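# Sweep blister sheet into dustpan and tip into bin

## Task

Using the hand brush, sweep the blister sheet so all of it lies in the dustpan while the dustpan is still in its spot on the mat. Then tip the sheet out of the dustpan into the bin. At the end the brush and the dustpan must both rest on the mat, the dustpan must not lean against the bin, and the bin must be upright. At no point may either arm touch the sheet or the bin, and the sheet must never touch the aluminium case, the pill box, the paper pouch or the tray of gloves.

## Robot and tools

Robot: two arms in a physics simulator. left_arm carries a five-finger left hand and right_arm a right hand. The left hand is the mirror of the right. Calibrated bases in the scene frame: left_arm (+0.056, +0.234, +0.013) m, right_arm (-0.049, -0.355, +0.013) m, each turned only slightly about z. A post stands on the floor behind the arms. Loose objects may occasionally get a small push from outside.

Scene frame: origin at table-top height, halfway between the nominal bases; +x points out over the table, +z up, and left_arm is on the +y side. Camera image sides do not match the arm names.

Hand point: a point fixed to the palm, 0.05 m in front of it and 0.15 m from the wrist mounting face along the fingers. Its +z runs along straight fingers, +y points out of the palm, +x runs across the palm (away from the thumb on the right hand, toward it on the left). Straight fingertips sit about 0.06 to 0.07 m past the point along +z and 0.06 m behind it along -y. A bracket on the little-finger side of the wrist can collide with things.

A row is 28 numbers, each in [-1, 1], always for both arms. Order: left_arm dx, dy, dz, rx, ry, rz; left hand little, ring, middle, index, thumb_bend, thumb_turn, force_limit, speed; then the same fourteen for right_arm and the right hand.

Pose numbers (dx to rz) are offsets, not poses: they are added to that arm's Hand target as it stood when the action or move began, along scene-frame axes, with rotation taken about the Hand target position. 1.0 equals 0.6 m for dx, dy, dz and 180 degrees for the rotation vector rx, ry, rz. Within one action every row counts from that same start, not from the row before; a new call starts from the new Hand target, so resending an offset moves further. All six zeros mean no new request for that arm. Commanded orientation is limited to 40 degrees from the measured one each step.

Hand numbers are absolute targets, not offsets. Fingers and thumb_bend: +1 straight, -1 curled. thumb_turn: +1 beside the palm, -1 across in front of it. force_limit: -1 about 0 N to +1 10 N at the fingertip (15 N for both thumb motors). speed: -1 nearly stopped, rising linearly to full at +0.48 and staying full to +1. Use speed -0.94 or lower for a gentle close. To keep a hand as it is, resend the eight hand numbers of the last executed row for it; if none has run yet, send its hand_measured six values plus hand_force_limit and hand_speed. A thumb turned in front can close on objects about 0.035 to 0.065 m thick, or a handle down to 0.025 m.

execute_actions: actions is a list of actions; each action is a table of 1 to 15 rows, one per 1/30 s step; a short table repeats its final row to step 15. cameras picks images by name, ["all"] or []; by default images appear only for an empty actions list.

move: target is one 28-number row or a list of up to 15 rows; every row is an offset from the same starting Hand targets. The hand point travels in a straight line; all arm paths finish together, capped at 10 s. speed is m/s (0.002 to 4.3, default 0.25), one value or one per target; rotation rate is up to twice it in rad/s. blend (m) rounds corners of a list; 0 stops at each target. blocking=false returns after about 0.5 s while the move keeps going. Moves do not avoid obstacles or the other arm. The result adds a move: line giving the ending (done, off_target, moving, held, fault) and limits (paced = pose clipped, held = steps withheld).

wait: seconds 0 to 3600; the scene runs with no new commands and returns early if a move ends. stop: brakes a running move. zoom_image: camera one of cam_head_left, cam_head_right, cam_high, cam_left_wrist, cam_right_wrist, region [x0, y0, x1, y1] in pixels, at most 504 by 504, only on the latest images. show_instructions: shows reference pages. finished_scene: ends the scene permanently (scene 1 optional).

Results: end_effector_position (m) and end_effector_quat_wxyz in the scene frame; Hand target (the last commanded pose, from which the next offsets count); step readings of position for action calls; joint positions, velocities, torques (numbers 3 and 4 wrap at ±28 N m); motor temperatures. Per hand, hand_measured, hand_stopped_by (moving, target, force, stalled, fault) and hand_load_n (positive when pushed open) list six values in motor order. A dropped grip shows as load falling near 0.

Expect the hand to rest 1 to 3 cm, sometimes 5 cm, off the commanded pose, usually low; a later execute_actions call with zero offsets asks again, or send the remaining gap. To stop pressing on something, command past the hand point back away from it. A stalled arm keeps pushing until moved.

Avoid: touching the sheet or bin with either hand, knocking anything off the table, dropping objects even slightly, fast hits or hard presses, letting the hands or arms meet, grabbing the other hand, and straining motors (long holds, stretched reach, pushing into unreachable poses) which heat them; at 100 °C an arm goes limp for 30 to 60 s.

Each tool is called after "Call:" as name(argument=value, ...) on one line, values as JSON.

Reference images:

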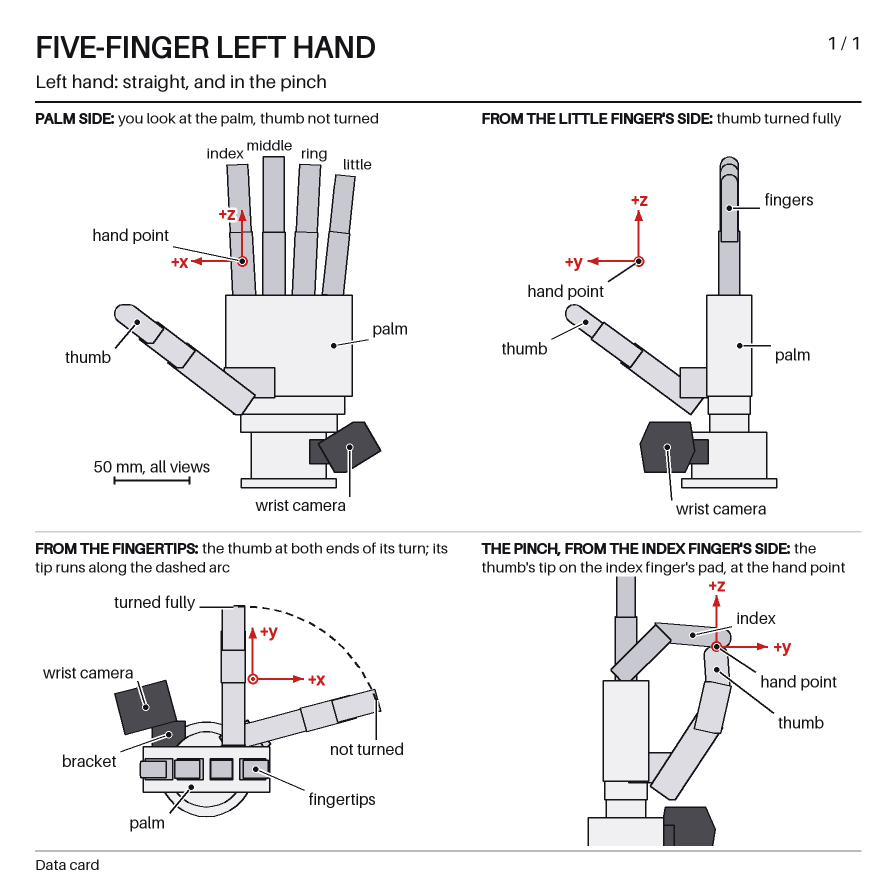

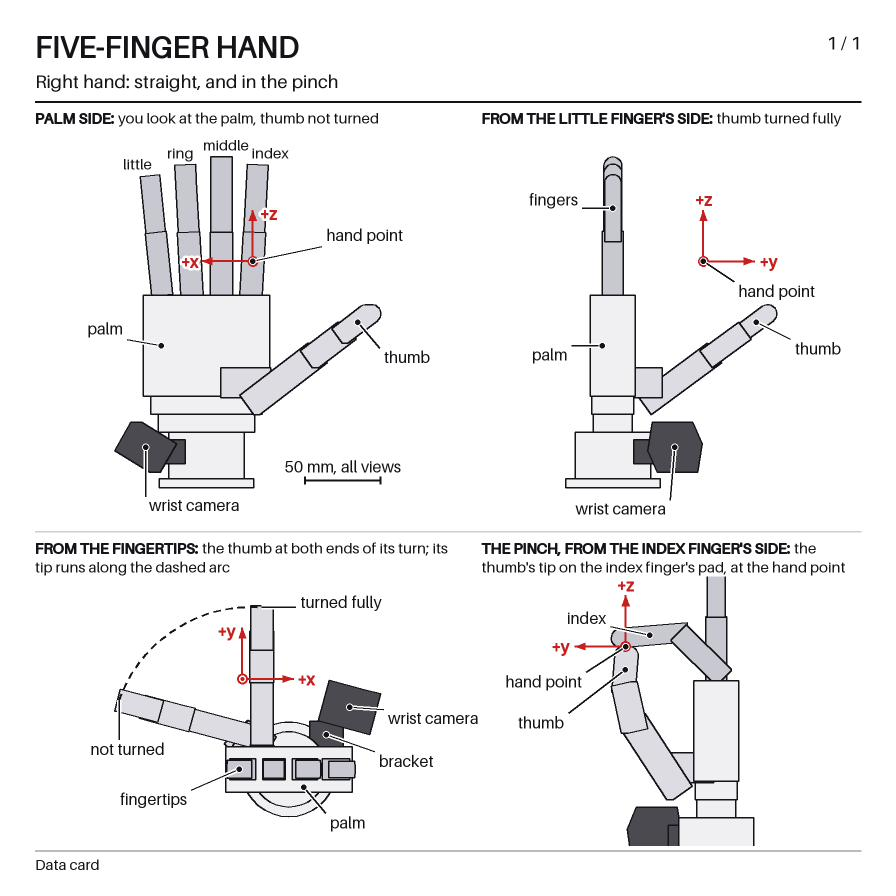

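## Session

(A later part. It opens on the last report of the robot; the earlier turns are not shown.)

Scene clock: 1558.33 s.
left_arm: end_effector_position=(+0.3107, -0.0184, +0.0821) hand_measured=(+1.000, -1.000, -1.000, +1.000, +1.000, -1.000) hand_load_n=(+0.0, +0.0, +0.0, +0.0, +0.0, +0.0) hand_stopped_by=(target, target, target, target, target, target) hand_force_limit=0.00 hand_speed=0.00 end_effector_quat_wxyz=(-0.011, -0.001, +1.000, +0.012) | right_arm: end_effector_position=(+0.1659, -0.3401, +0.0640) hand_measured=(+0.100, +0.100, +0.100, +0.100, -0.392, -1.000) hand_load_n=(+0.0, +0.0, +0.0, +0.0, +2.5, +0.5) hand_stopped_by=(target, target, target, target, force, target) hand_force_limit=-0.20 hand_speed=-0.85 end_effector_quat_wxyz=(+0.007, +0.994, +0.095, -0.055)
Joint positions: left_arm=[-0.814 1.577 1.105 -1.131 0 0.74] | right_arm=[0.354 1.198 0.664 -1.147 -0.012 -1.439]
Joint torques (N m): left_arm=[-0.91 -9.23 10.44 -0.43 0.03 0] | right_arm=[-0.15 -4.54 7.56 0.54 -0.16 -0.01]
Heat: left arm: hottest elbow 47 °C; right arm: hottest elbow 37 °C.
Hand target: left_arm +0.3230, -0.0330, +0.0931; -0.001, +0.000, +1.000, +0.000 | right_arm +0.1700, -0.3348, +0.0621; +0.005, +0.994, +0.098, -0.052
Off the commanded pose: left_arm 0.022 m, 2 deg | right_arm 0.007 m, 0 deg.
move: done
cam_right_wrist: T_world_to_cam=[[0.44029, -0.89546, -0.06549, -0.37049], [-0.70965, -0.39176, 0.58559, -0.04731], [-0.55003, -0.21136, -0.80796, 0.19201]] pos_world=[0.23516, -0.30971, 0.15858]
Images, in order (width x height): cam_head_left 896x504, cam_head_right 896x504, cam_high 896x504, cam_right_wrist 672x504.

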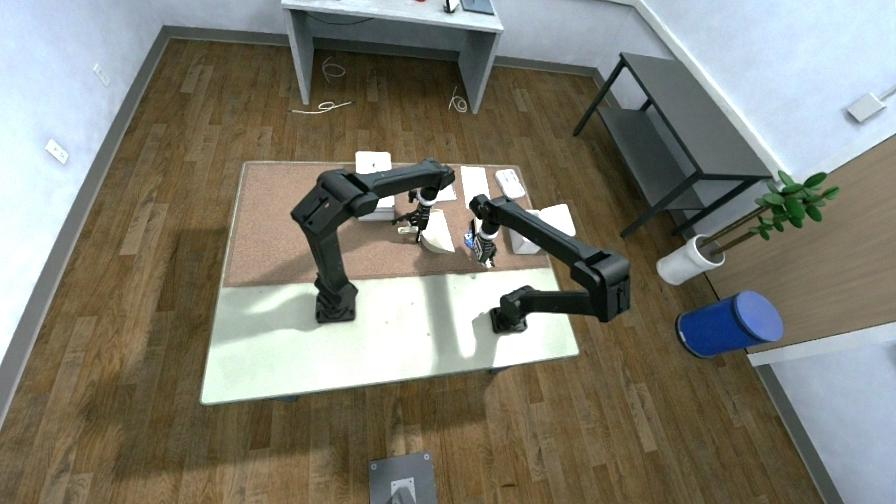

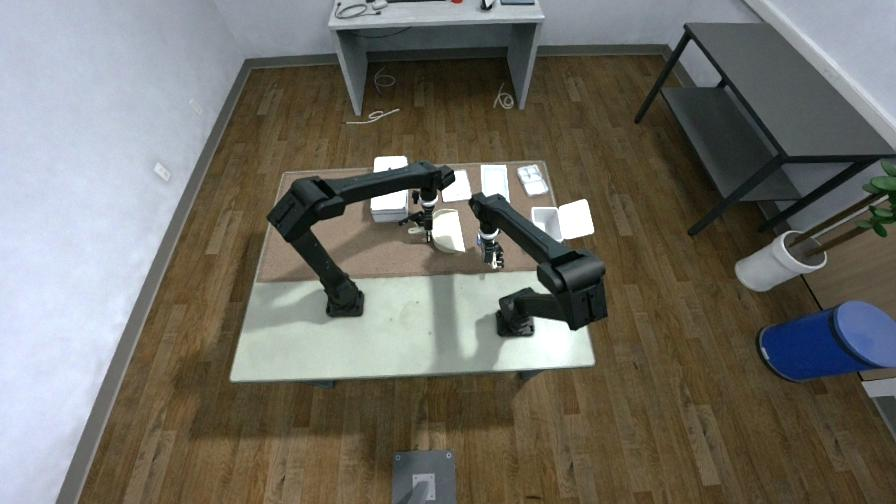

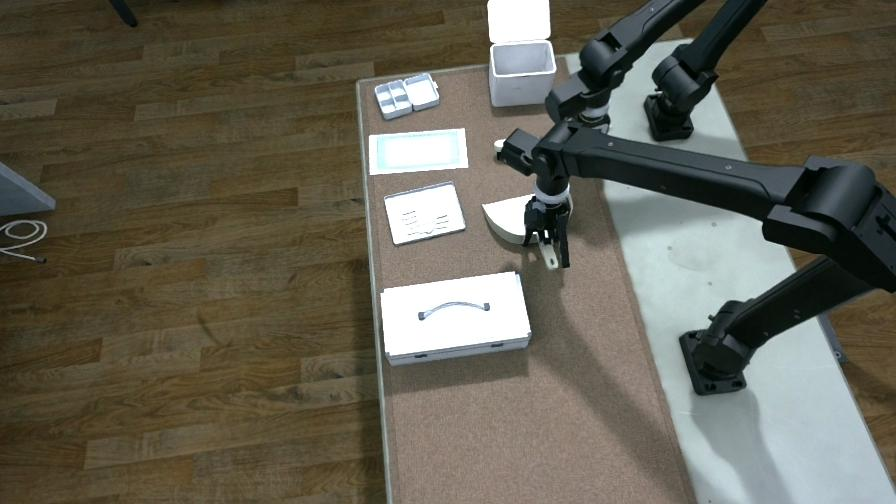

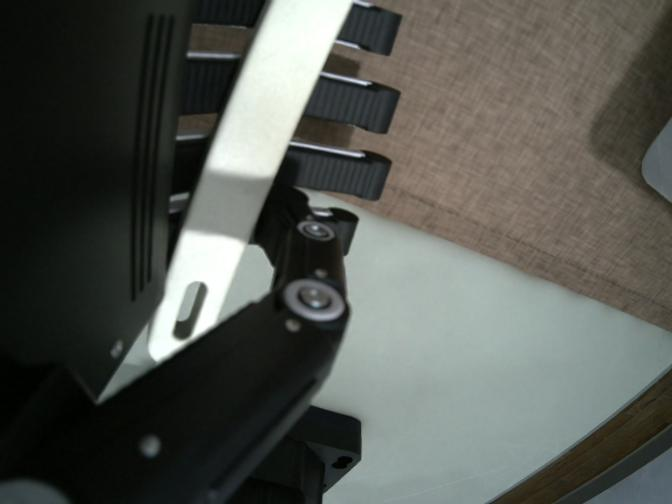

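Call:
move(target=[[0,0,0,0,0,0,1,-1,-1,1,1,-1,0,0,0,0,0.03,0,0,0,0.1,0.1,0.1,0.1,-0.95,-1,-0.2,-0.85],[0,0,0,0,0,0,1,-1,-1,1,1,-1,0,0,0.01,-0.095,0.03,0,0,0,0.1,0.1,0.1,0.1,-0.95,-1,-0.2,-0.85],[0,0,0,0,0,0,1,-1,-1,1,1,-1,0,0,0.01,-0.095,-0.01,0,0,0,0.1,0.1,0.1,0.1,-0.95,-1,-0.2,-0.85]], speed=[0.05,0.08,0.04], cameras=["cam_head_left", "cam_head_right", "cam_right_wrist", "cam_high"])

Call:
zoom_image(camera="cam_high", region=[480, 60, 600, 180])

Call:
zoom_image(camera="cam_head_left", region=[440, 190, 540, 290])

Scene clock: 1593.90 s.
left_arm: end_effector_position=(+0.3107, -0.0184, +0.0821) hand_measured=(+1.000, -1.000, -1.000, +1.000, +1.000, -1.000) hand_load_n=(+0.0, +0.0, +0.0, +0.0, +0.0, +0.0) hand_stopped_by=(target, target, target, target, target, target) hand_force_limit=0.00 hand_speed=0.00 end_effector_quat_wxyz=(-0.011, -0.001, +1.000, +0.012) | right_arm: end_effector_position=(+0.1770, -0.3888, +0.0624) hand_measured=(+0.100, +0.100, +0.100, +0.100, -0.392, -1.000) hand_load_n=(+0.0, +0.0, +0.0, +0.0, +0.5, +0.0) hand_stopped_by=(target, target, target, target, force, target) hand_force_limit=-0.20 hand_speed=-0.85 end_effector_quat_wxyz=(+0.005, +0.994, +0.098, -0.049)
Joint positions: left_arm=[-0.814 1.577 1.105 -1.131 0 0.74] | right_arm=[0.166 1.188 0.655 -1.136 0.006 -1.632]
Joint torques (N m): left_arm=[-0.91 -9.17 10.51 -0.47 0.04 -0.01] | right_arm=[-1.79 -4.54 6.41 0.66 0.05 -0.21]
Heat: left arm: hottest elbow 48 °C; right arm: hottest elbow 37 °C.
Hand target: left_arm +0.3230, -0.0330, +0.0931; -0.001, +0.000, +1.000, +0.000 | right_arm +0.1761, -0.3918, +0.0561; +0.005, +0.994, +0.098, -0.052
Off the commanded pose: left_arm 0.022 m, 2 deg | right_arm 0.007 m, 0 deg.
move: done
cam_right_wrist: T_world_to_cam=[[0.44589, -0.89275, -0.06469, -0.41908], [-0.71377, -0.39825, 0.57613, -0.05888], [-0.5401, -0.21072, -0.81479, 0.18547]] pos_world=[0.24501, -0.3585, 0.15793]
Images, in order (width x height): cam_head_left 896x504, cam_head_right 896x504, cam_high 896x504, cam_right_wrist 672x504.

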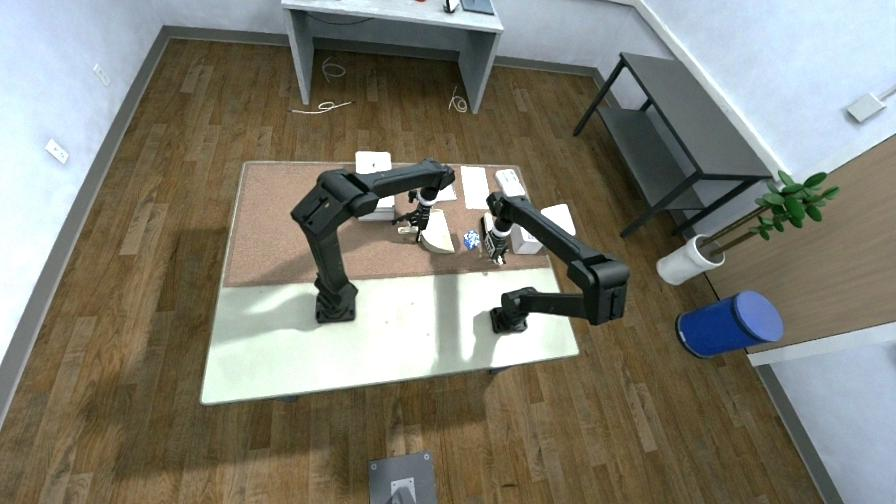

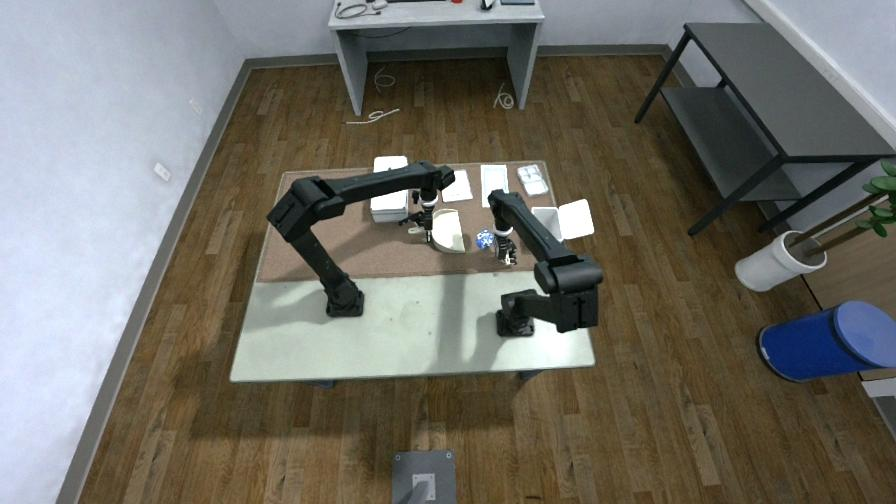

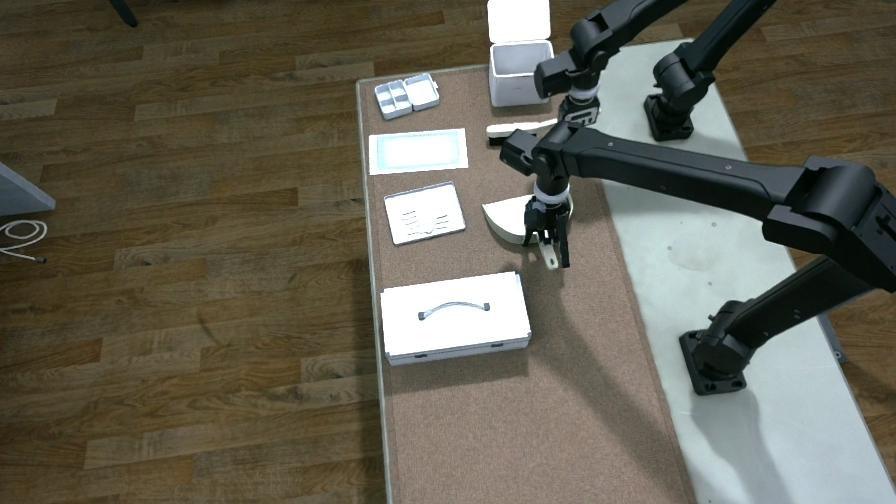

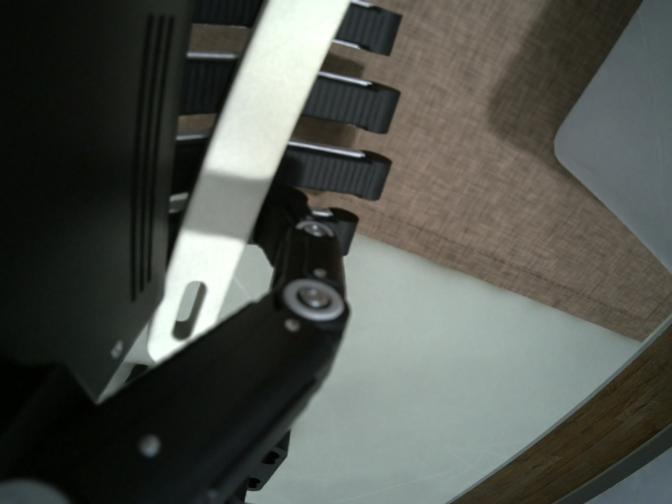

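Scaled by 4.200 from the camera's image (finer frame: 1280x720).

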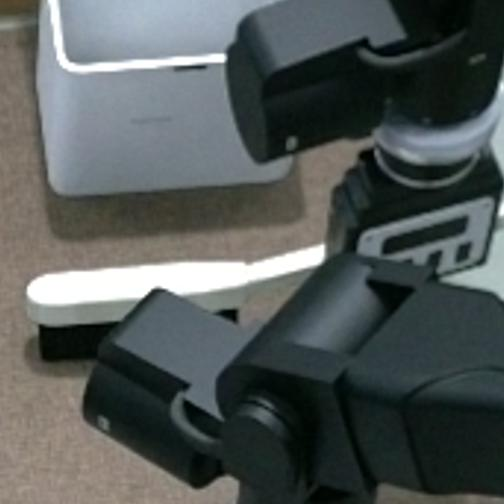

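Scaled by 5.040 from the camera's image (finer frame: 1280x720).

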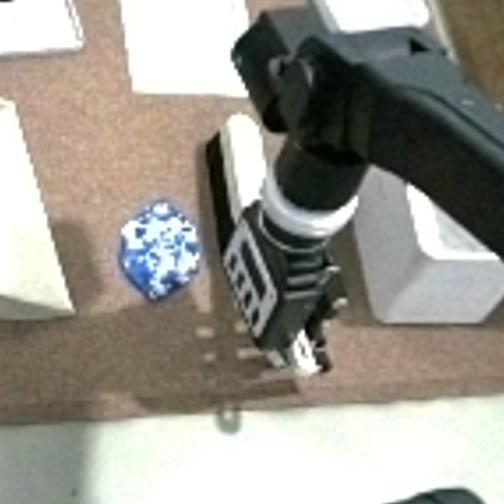

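Call:
move(target=[0,0,0,0,0,0,1,-1,-1,1,1,-1,0,0,0,0,0,0,0,0,0.1,0.1,0.1,0.1,-0.1,-1,-0.2,-0.85], cameras=["cam_head_left", "cam_head_right", "cam_right_wrist", "cam_high"])

Call:
zoom_image(camera="cam_high", region=[480, 60, 600, 180])

Scene clock: 1615.90 s.
left_arm: end_effector_position=(+0.3107, -0.0184, +0.0821) hand_measured=(+1.000, -1.000, -1.000, +1.000, +1.000, -1.000) hand_load_n=(+0.0, +0.0, +0.0, +0.0, +0.0, +0.0) hand_stopped_by=(target, target, target, target, target, target) hand_force_limit=0.00 hand_speed=0.00 end_effector_quat_wxyz=(-0.011, -0.001, +1.000, +0.012) | right_arm: end_effector_position=(+0.1770, -0.3888, +0.0624) hand_measured=(+0.100, +0.100, +0.100, +0.100, -0.100, -1.000) hand_load_n=(+0.0, +0.0, +0.5, +0.0, +0.0, +0.0) hand_stopped_by=(target, target, target, target, target, target) hand_force_limit=-0.20 hand_speed=-0.85 end_effector_quat_wxyz=(+0.005, +0.994, +0.098, -0.049)
Joint positions: left_arm=[-0.814 1.577 1.105 -1.131 0 0.74] | right_arm=[0.166 1.188 0.655 -1.136 0.006 -1.633]
Joint torques (N m): left_arm=[-0.97 -9.11 10.51 -0.44 0.03 0] | right_arm=[-1.79 -4.54 6.41 0.7 0.05 -0.2]
Heat: left arm: hottest elbow 48 °C; right arm: hottest elbow 37 °C.
Hand target: left_arm +0.3230, -0.0330, +0.0931; -0.001, +0.000, +1.000, +0.000 | right_arm +0.1761, -0.3918, +0.0561; +0.005, +0.994, +0.098, -0.052
Off the commanded pose: left_arm 0.022 m, 2 deg | right_arm 0.007 m, 0 deg.
move: done
cam_right_wrist: T_world_to_cam=[[0.44692, -0.89222, -0.06483, -0.41903], [-0.71329, -0.39915, 0.5761, -0.05928], [-0.53989, -0.21123, -0.8148, 0.18526]] pos_world=[0.24501, -0.35839, 0.15793]
Images, in order (width x height): cam_head_left 896x504, cam_head_right 896x504, cam_high 896x504, cam_right_wrist 672x504.

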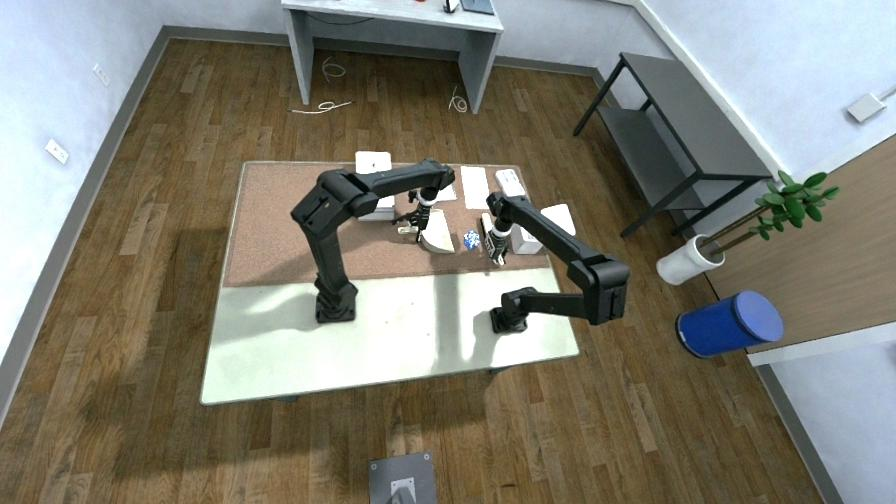

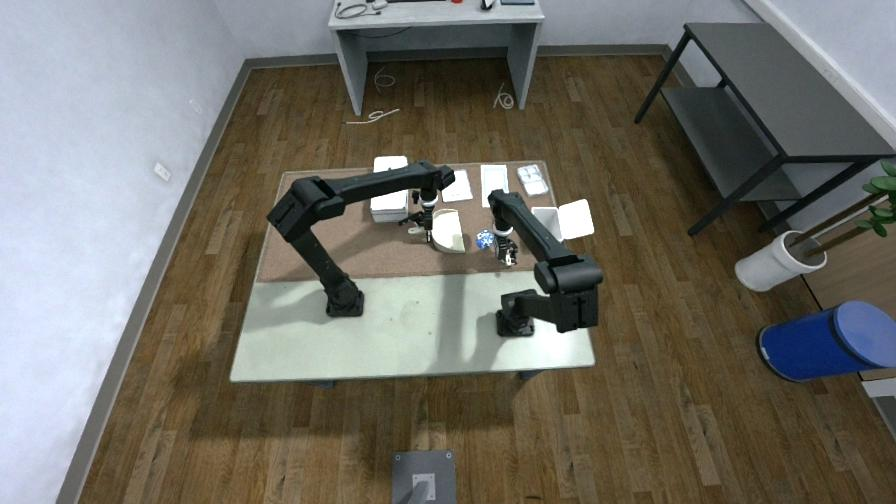

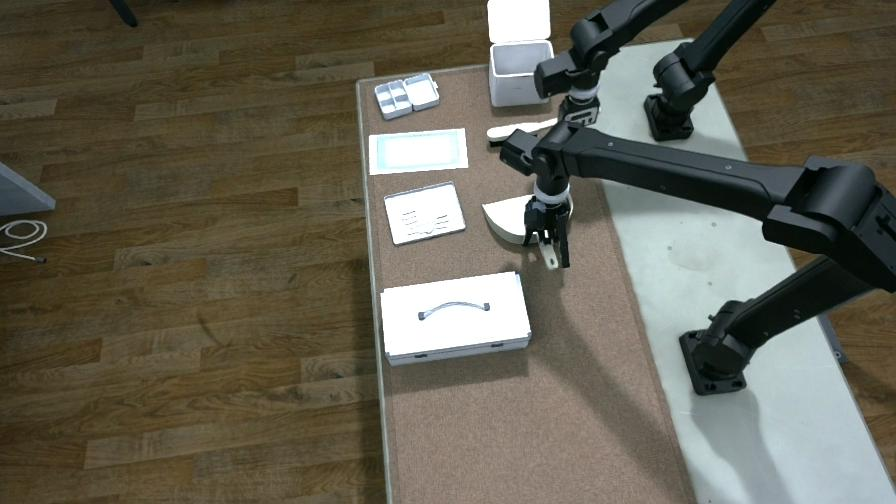

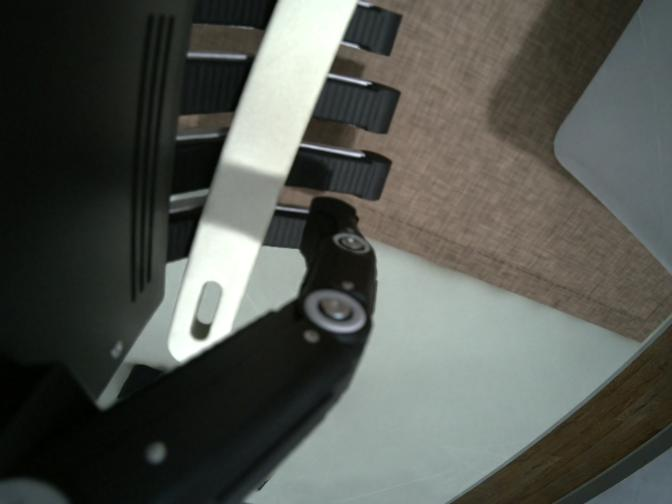

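Scaled by 4.200 from the camera's image (finer frame: 1280x720).

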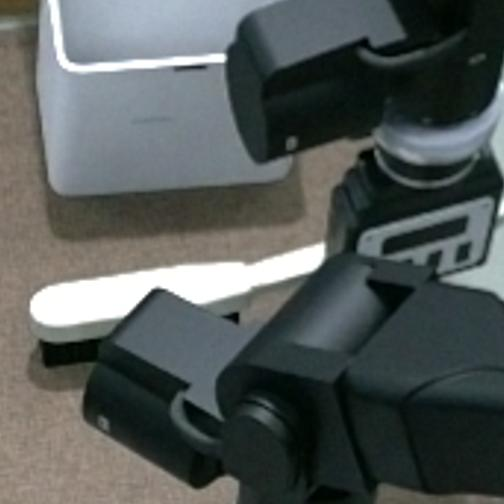

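Call:
move(target=[0,0,0,0,0,0,1,-1,-1,1,1,-1,0,0,0,0,0,0,0,0,0.1,0.1,0.1,0.1,-0.9,-1,-0.2,-0.85], cameras=[])

Call:
move(target=[0,0,0,0,0,0,1,-1,-1,1,1,-1,0,0,0,0.01,0.033,-0.0667,0,0,0.1,0.1,0.1,0.1,-0.9,-1,-0.2,-0.85], speed=0.05, cameras=["cam_head_left", "cam_head_right", "cam_right_wrist", "cam_high"])

Call:
zoom_image(camera="cam_high", region=[480, 60, 600, 180])

Call:
zoom_image(camera="cam_head_left", region=[440, 190, 540, 290])

Scene clock: 1649.80 s.
left_arm: end_effector_position=(+0.3107, -0.0184, +0.0821) hand_measured=(+1.000, -1.000, -1.000, +1.000, +1.000, -1.000) hand_load_n=(+0.0, +0.0, +0.0, +0.0, +0.0, +0.0) hand_stopped_by=(target, target, target, target, target, target) hand_force_limit=0.00 hand_speed=0.00 end_effector_quat_wxyz=(-0.011, -0.001, +1.000, +0.012) | right_arm: end_effector_position=(+0.1776, -0.3888, +0.0622) hand_measured=(+0.100, +0.100, +0.100, +0.100, -0.346, -1.000) hand_load_n=(+0.5, +0.5, +0.0, +0.5, +6.5, +1.0) hand_stopped_by=(target, target, target, target, force, target) hand_force_limit=-0.20 hand_speed=-0.85 end_effector_quat_wxyz=(+0.005, +0.994, +0.100, -0.049)
Joint positions: left_arm=[-0.814 1.577 1.105 -1.131 0 0.74] | right_arm=[0.166 1.189 0.655 -1.134 0.006 -1.635]
Joint torques (N m): left_arm=[-0.79 -9.05 10.52 -0.42 0.03 0] | right_arm=[-1.79 -4.54 6.41 0.65 0.05 -0.17]
Heat: left arm: hottest elbow 48 °C; right arm: hottest elbow 37 °C.
Hand target: left_arm +0.3230, -0.0330, +0.0931; -0.001, +0.000, +1.000, +0.000 | right_arm +0.1761, -0.3918, +0.0561; +0.005, +0.994, +0.098, -0.052
Off the commanded pose: left_arm 0.022 m, 2 deg | right_arm 0.007 m, 0 deg.
move: done

Scene clock: 1652.37 s.
left_arm: end_effector_position=(+0.3107, -0.0184, +0.0821) hand_measured=(+1.000, -1.000, -1.000, +1.000, +1.000, -1.000) hand_load_n=(+0.0, +0.0, +0.0, +0.0, +0.0, +0.0) hand_stopped_by=(target, target, target, target, target, target) hand_force_limit=0.00 hand_speed=0.00 end_effector_quat_wxyz=(-0.011, -0.001, +1.000, +0.012) | right_arm: end_effector_position=(+0.1714, -0.3897, +0.0712) hand_measured=(+0.100, +0.100, +0.100, +0.100, -0.346, -1.000) hand_load_n=(+0.5, +0.5, +0.5, +0.0, +3.0, +1.0) hand_stopped_by=(target, target, target, target, force, target) hand_force_limit=-0.20 hand_speed=-0.85 end_effector_quat_wxyz=(+0.106, +0.988, +0.093, -0.061)
Joint positions: left_arm=[-0.814 1.577 1.105 -1.131 0 0.74] | right_arm=[0.303 1.227 0.655 -1.158 0.186 -1.472]
Joint torques (N m): left_arm=[-0.97 -9.29 10.47 -0.44 0.02 0] | right_arm=[-0.21 -4.78 8.49 -0.47 0.35 0.08]
Heat: left arm: hottest elbow 48 °C; right arm: hottest elbow 37 °C.
Hand target: left_arm +0.3230, -0.0330, +0.0931; -0.001, +0.000, +1.000, +0.000 | right_arm +0.1761, -0.3858, +0.0759; +0.109, +0.988, +0.092, -0.062
Off the commanded pose: left_arm 0.022 m, 2 deg | right_arm 0.008 m, 0 deg.
move: done
cam_right_wrist: T_world_to_cam=[[0.44707, -0.88707, 0.11506, -0.42763], [-0.71116, -0.27446, 0.64724, -0.02556], [-0.54257, -0.37119, -0.75355, 0.12297]] pos_world=[0.23972, -0.34071, 0.15841]
Images, in order (width x height): cam_head_left 896x504, cam_head_right 896x504, cam_high 896x504, cam_right_wrist 672x504.

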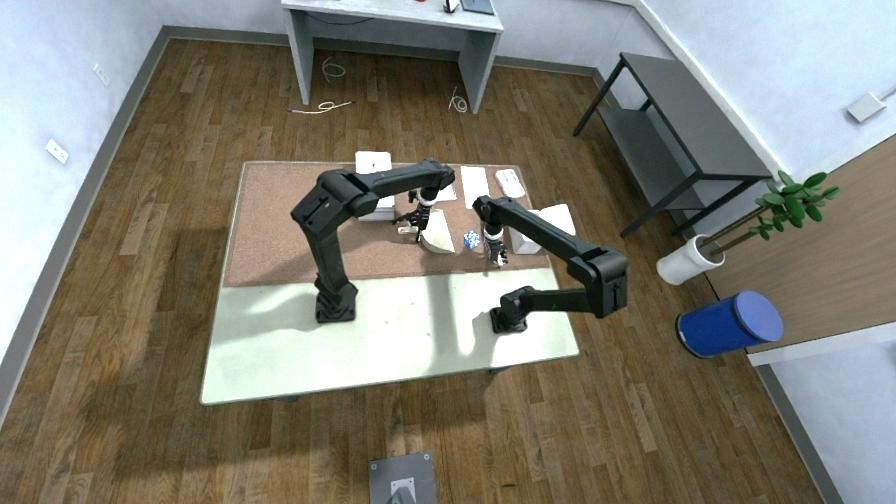

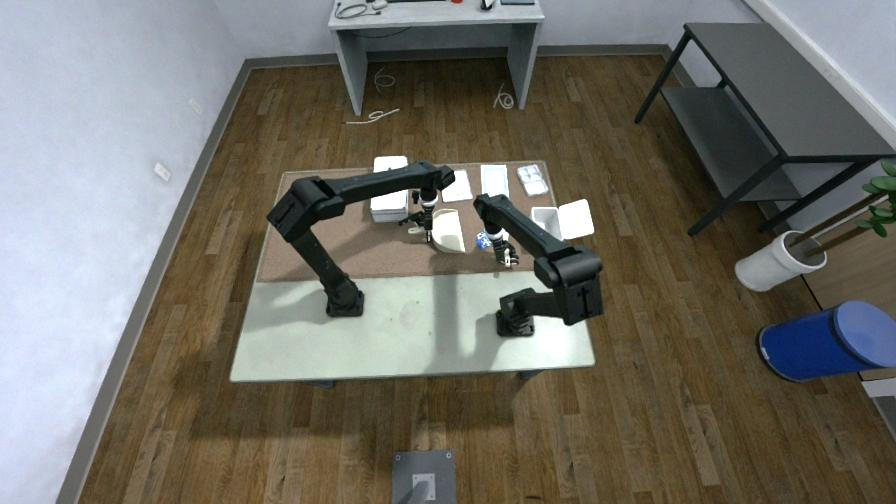

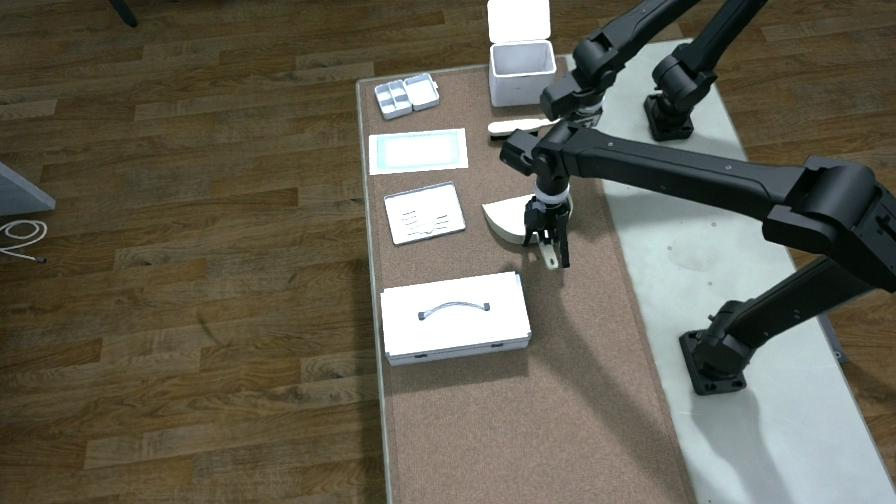

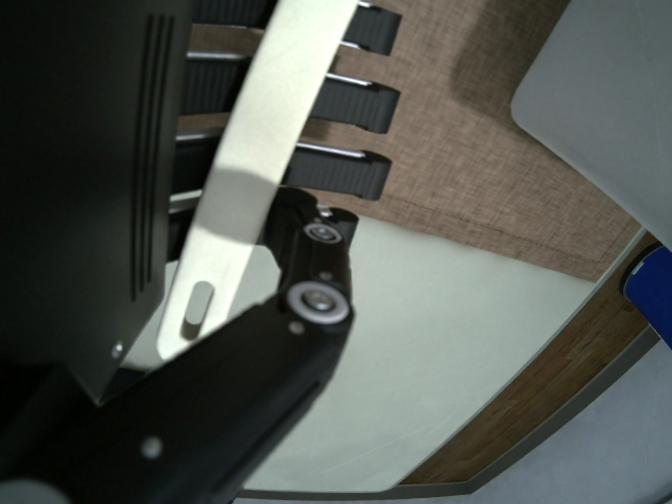

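Scaled by 4.200 from the camera's image (finer frame: 1280x720).

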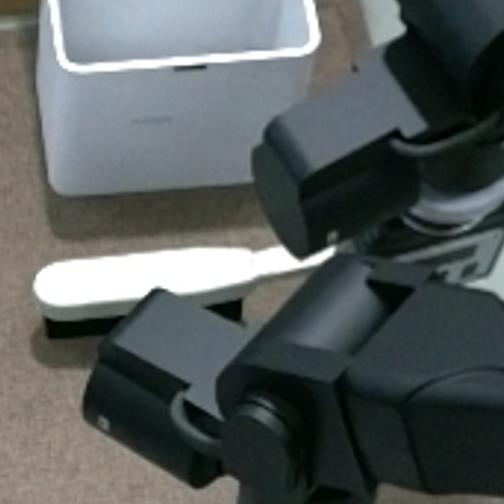

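Scaled by 5.040 from the camera's image (finer frame: 1280x720).

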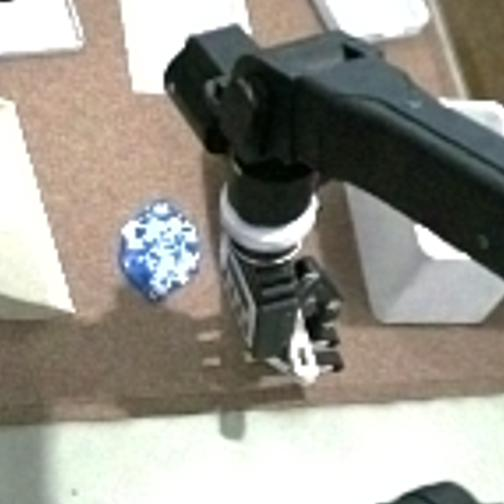

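Call:
move(target=[[0,0,0,0,0,0,1,-1,-1,1,1,-1,0,0,-0.033,0,0.005,0,0,0,0.1,0.1,0.1,0.1,-0.9,-1,-0.2,-0.85],[0,0,0,0,0,0,1,-1,-1,1,1,-1,0,0,-0.033,0,-0.01,0,0,0,0.1,0.1,0.1,0.1,-0.9,-1,-0.2,-0.85]], speed=[0.05,0.04], cameras=["cam_head_left", "cam_head_right", "cam_right_wrist", "cam_high"])

Call:
zoom_image(camera="cam_high", region=[480, 60, 600, 180])

Call:
zoom_image(camera="cam_head_left", region=[440, 190, 540, 290])

Scene clock: 1670.87 s.
left_arm: end_effector_position=(+0.3107, -0.0184, +0.0821) hand_measured=(+1.000, -1.000, -1.000, +1.000, +1.000, -1.000) hand_load_n=(+0.0, +0.0, +0.0, +0.0, +0.0, +0.0) hand_stopped_by=(target, target, target, target, target, target) hand_force_limit=0.00 hand_speed=0.00 end_effector_quat_wxyz=(-0.011, -0.001, +1.000, +0.012) | right_arm: end_effector_position=(+0.1587, -0.3882, +0.0753) hand_measured=(+0.100, +0.100, +0.100, +0.100, -0.346, -1.000) hand_load_n=(+0.5, +0.0, +0.0, +0.0, +0.0, +0.0) hand_stopped_by=(target, target, target, target, force, target) hand_force_limit=-0.20 hand_speed=-0.85 end_effector_quat_wxyz=(+0.107, +0.988, +0.090, -0.060)
Joint positions: left_arm=[-0.814 1.577 1.105 -1.131 0 0.74] | right_arm=[0.323 1.186 0.635 -1.183 0.186 -1.445]
Joint torques (N m): left_arm=[-0.91 -9.11 10.51 -0.5 0 0] | right_arm=[-0.09 -4.54 6.15 0.46 0.19 0.02]
Heat: left arm: hottest elbow 48 °C; right arm: hottest elbow 38 °C.
Hand target: left_arm +0.3230, -0.0330, +0.0931; -0.001, +0.000, +1.000, +0.000 | right_arm +0.1561, -0.3859, +0.0699; +0.109, +0.988, +0.092, -0.062
Off the commanded pose: left_arm 0.022 m, 2 deg | right_arm 0.006 m, 0 deg.
move: done
cam_right_wrist: T_world_to_cam=[[0.44246, -0.88882, 0.1193, -0.42139], [-0.71389, -0.26858, 0.6467, -0.03406], [-0.54275, -0.37131, -0.75336, 0.11975]] pos_world=[0.22713, -0.33922, 0.16251]
Images, in order (width x height): cam_head_left 896x504, cam_head_right 896x504, cam_high 896x504, cam_right_wrist 672x504.

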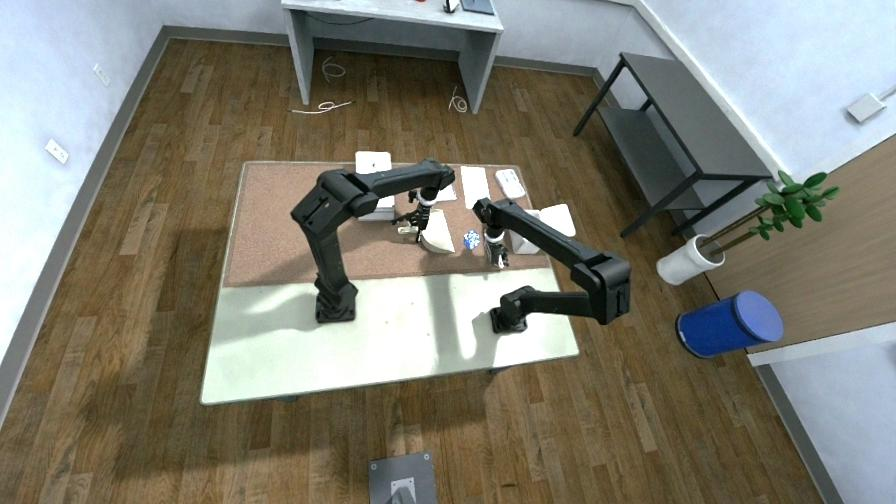

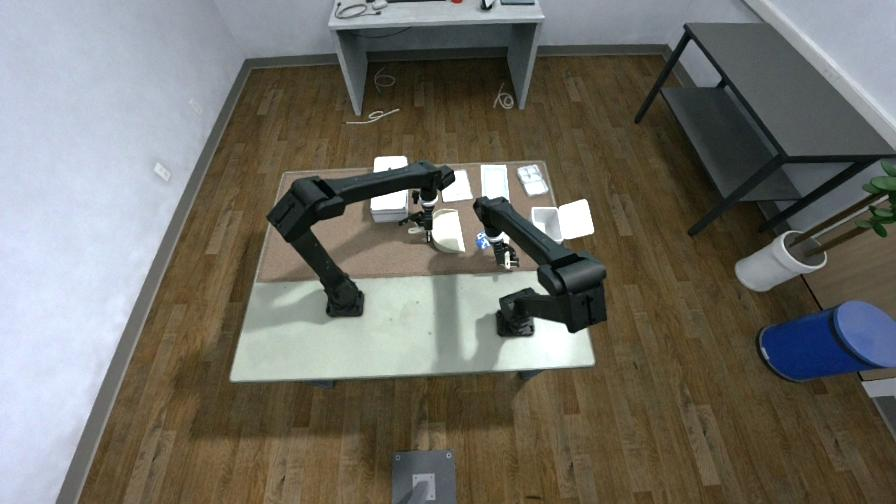

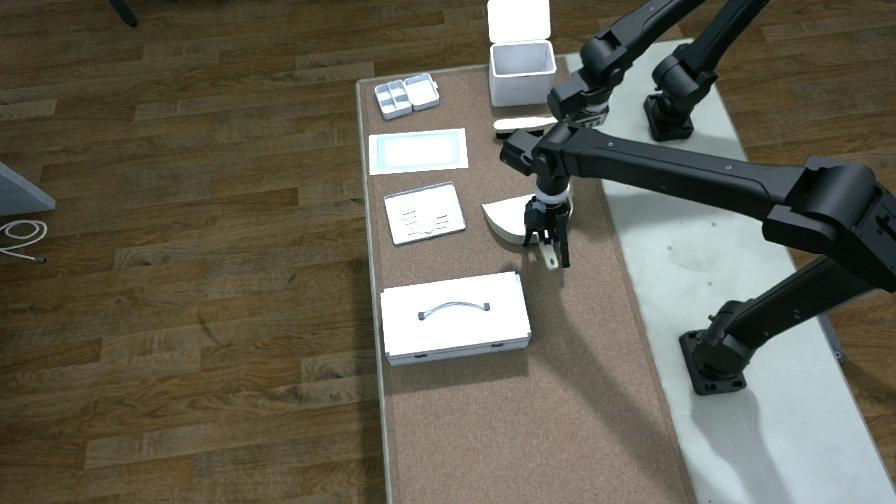

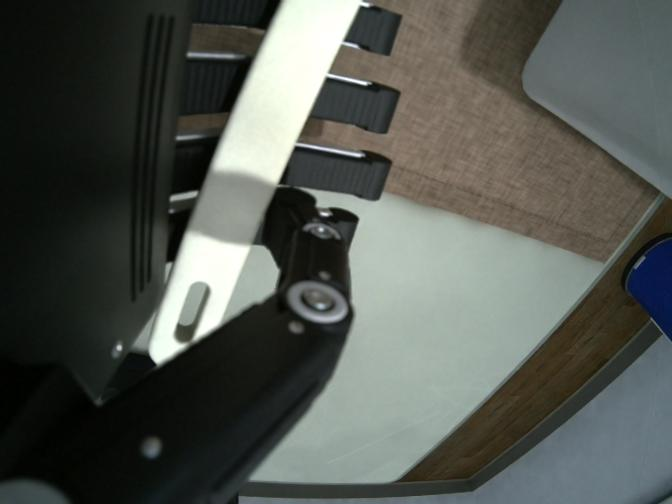

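Scaled by 4.200 from the camera's image (finer frame: 1280x720).

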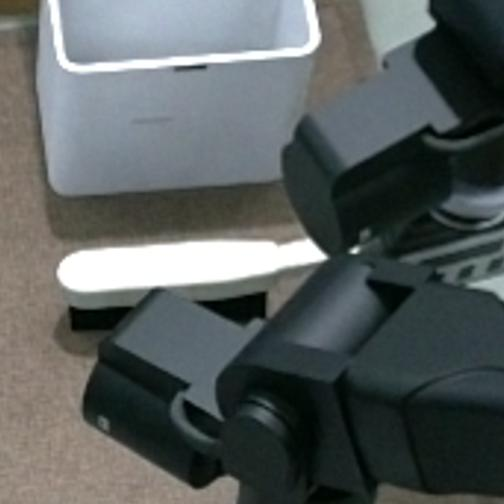

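Scaled by 5.040 from the camera's image (finer frame: 1280x720).

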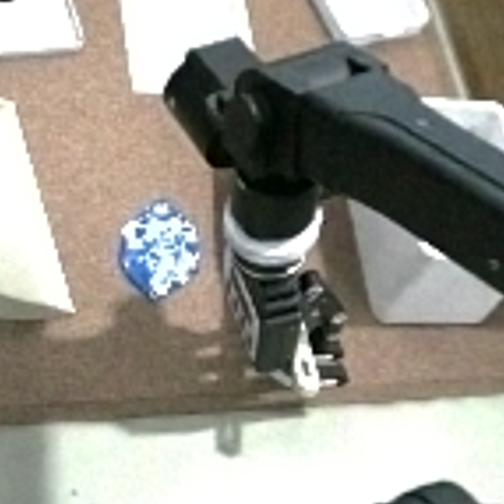

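Call:
move(target=[0,0,0,0,0,0,1,-1,-1,1,1,-1,0,0,0,0,0,0,0,0,0.1,0.1,0.1,0.1,-0.97,-1,-0.2,-0.85], cameras=["cam_right_wrist", "cam_high"])

Call:
zoom_image(camera="cam_high", region=[480, 60, 600, 180])

Scene clock: 1678.53 s.
left_arm: end_effector_position=(+0.3107, -0.0184, +0.0821) hand_measured=(+1.000, -1.000, -1.000, +1.000, +1.000, -1.000) hand_load_n=(+0.0, +0.0, +0.0, +0.0, +0.0, +0.0) hand_stopped_by=(target, target, target, target, target, target) hand_force_limit=0.00 hand_speed=0.00 end_effector_quat_wxyz=(-0.011, -0.001, +1.000, +0.012) | right_arm: end_effector_position=(+0.1588, -0.3880, +0.0753) hand_measured=(+0.100, +0.100, +0.100, +0.100, -0.384, -1.000) hand_load_n=(+0.5, +0.5, +0.0, +0.5, +7.0, +1.5) hand_stopped_by=(target, target, target, target, force, target) hand_force_limit=-0.20 hand_speed=-0.85 end_effector_quat_wxyz=(+0.107, +0.988, +0.091, -0.060)
Joint positions: left_arm=[-0.814 1.577 1.105 -1.131 0 0.74] | right_arm=[0.324 1.186 0.635 -1.182 0.186 -1.445]
Joint torques (N m): left_arm=[-0.97 -9.29 10.45 -0.42 0.02 0] | right_arm=[-0.15 -4.48 6.16 0.46 0.19 0.03]
Heat: left arm: hottest elbow 48 °C; right arm: hottest elbow 37 °C.
Hand target: left_arm +0.3230, -0.0330, +0.0931; -0.001, +0.000, +1.000, +0.000 | right_arm +0.1562, -0.3859, +0.0699; +0.109, +0.988, +0.092, -0.062
Off the commanded pose: left_arm 0.022 m, 2 deg | right_arm 0.006 m, 0 deg.
move: done
cam_right_wrist: T_world_to_cam=[[0.44307, -0.88851, 0.11934, -0.42116], [-0.7139, -0.26917, 0.64645, -0.03414], [-0.54225, -0.37161, -0.75357, 0.11968]] pos_world=[0.22712, -0.33892, 0.16251]
Images, in order (width x height): cam_high 896x504, cam_right_wrist 672x504.

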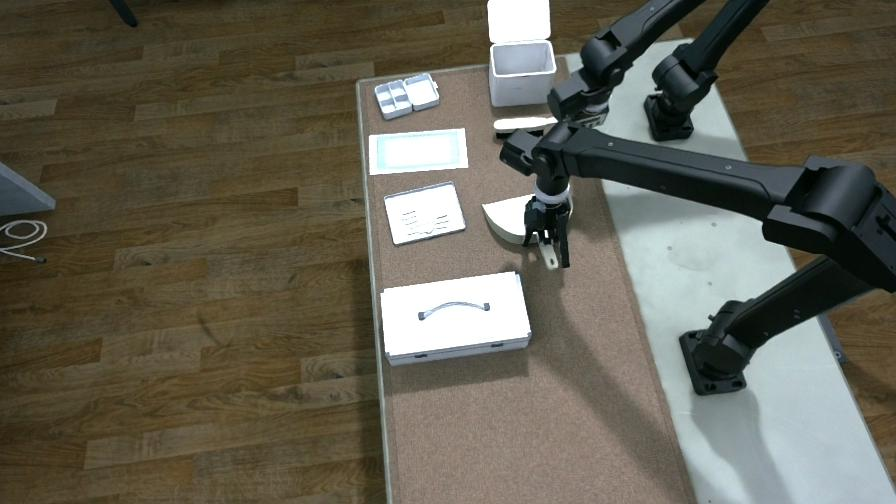

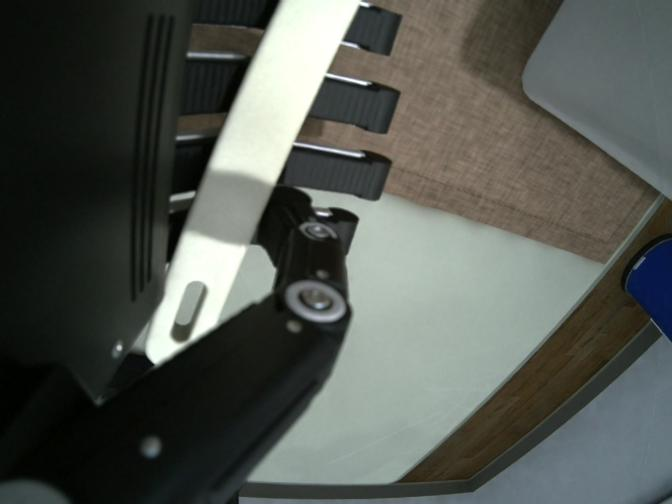

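Scaled by 4.200 from the camera's image (finer frame: 1280x720).

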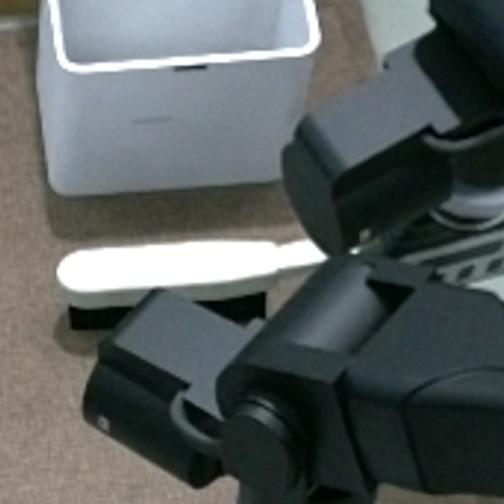

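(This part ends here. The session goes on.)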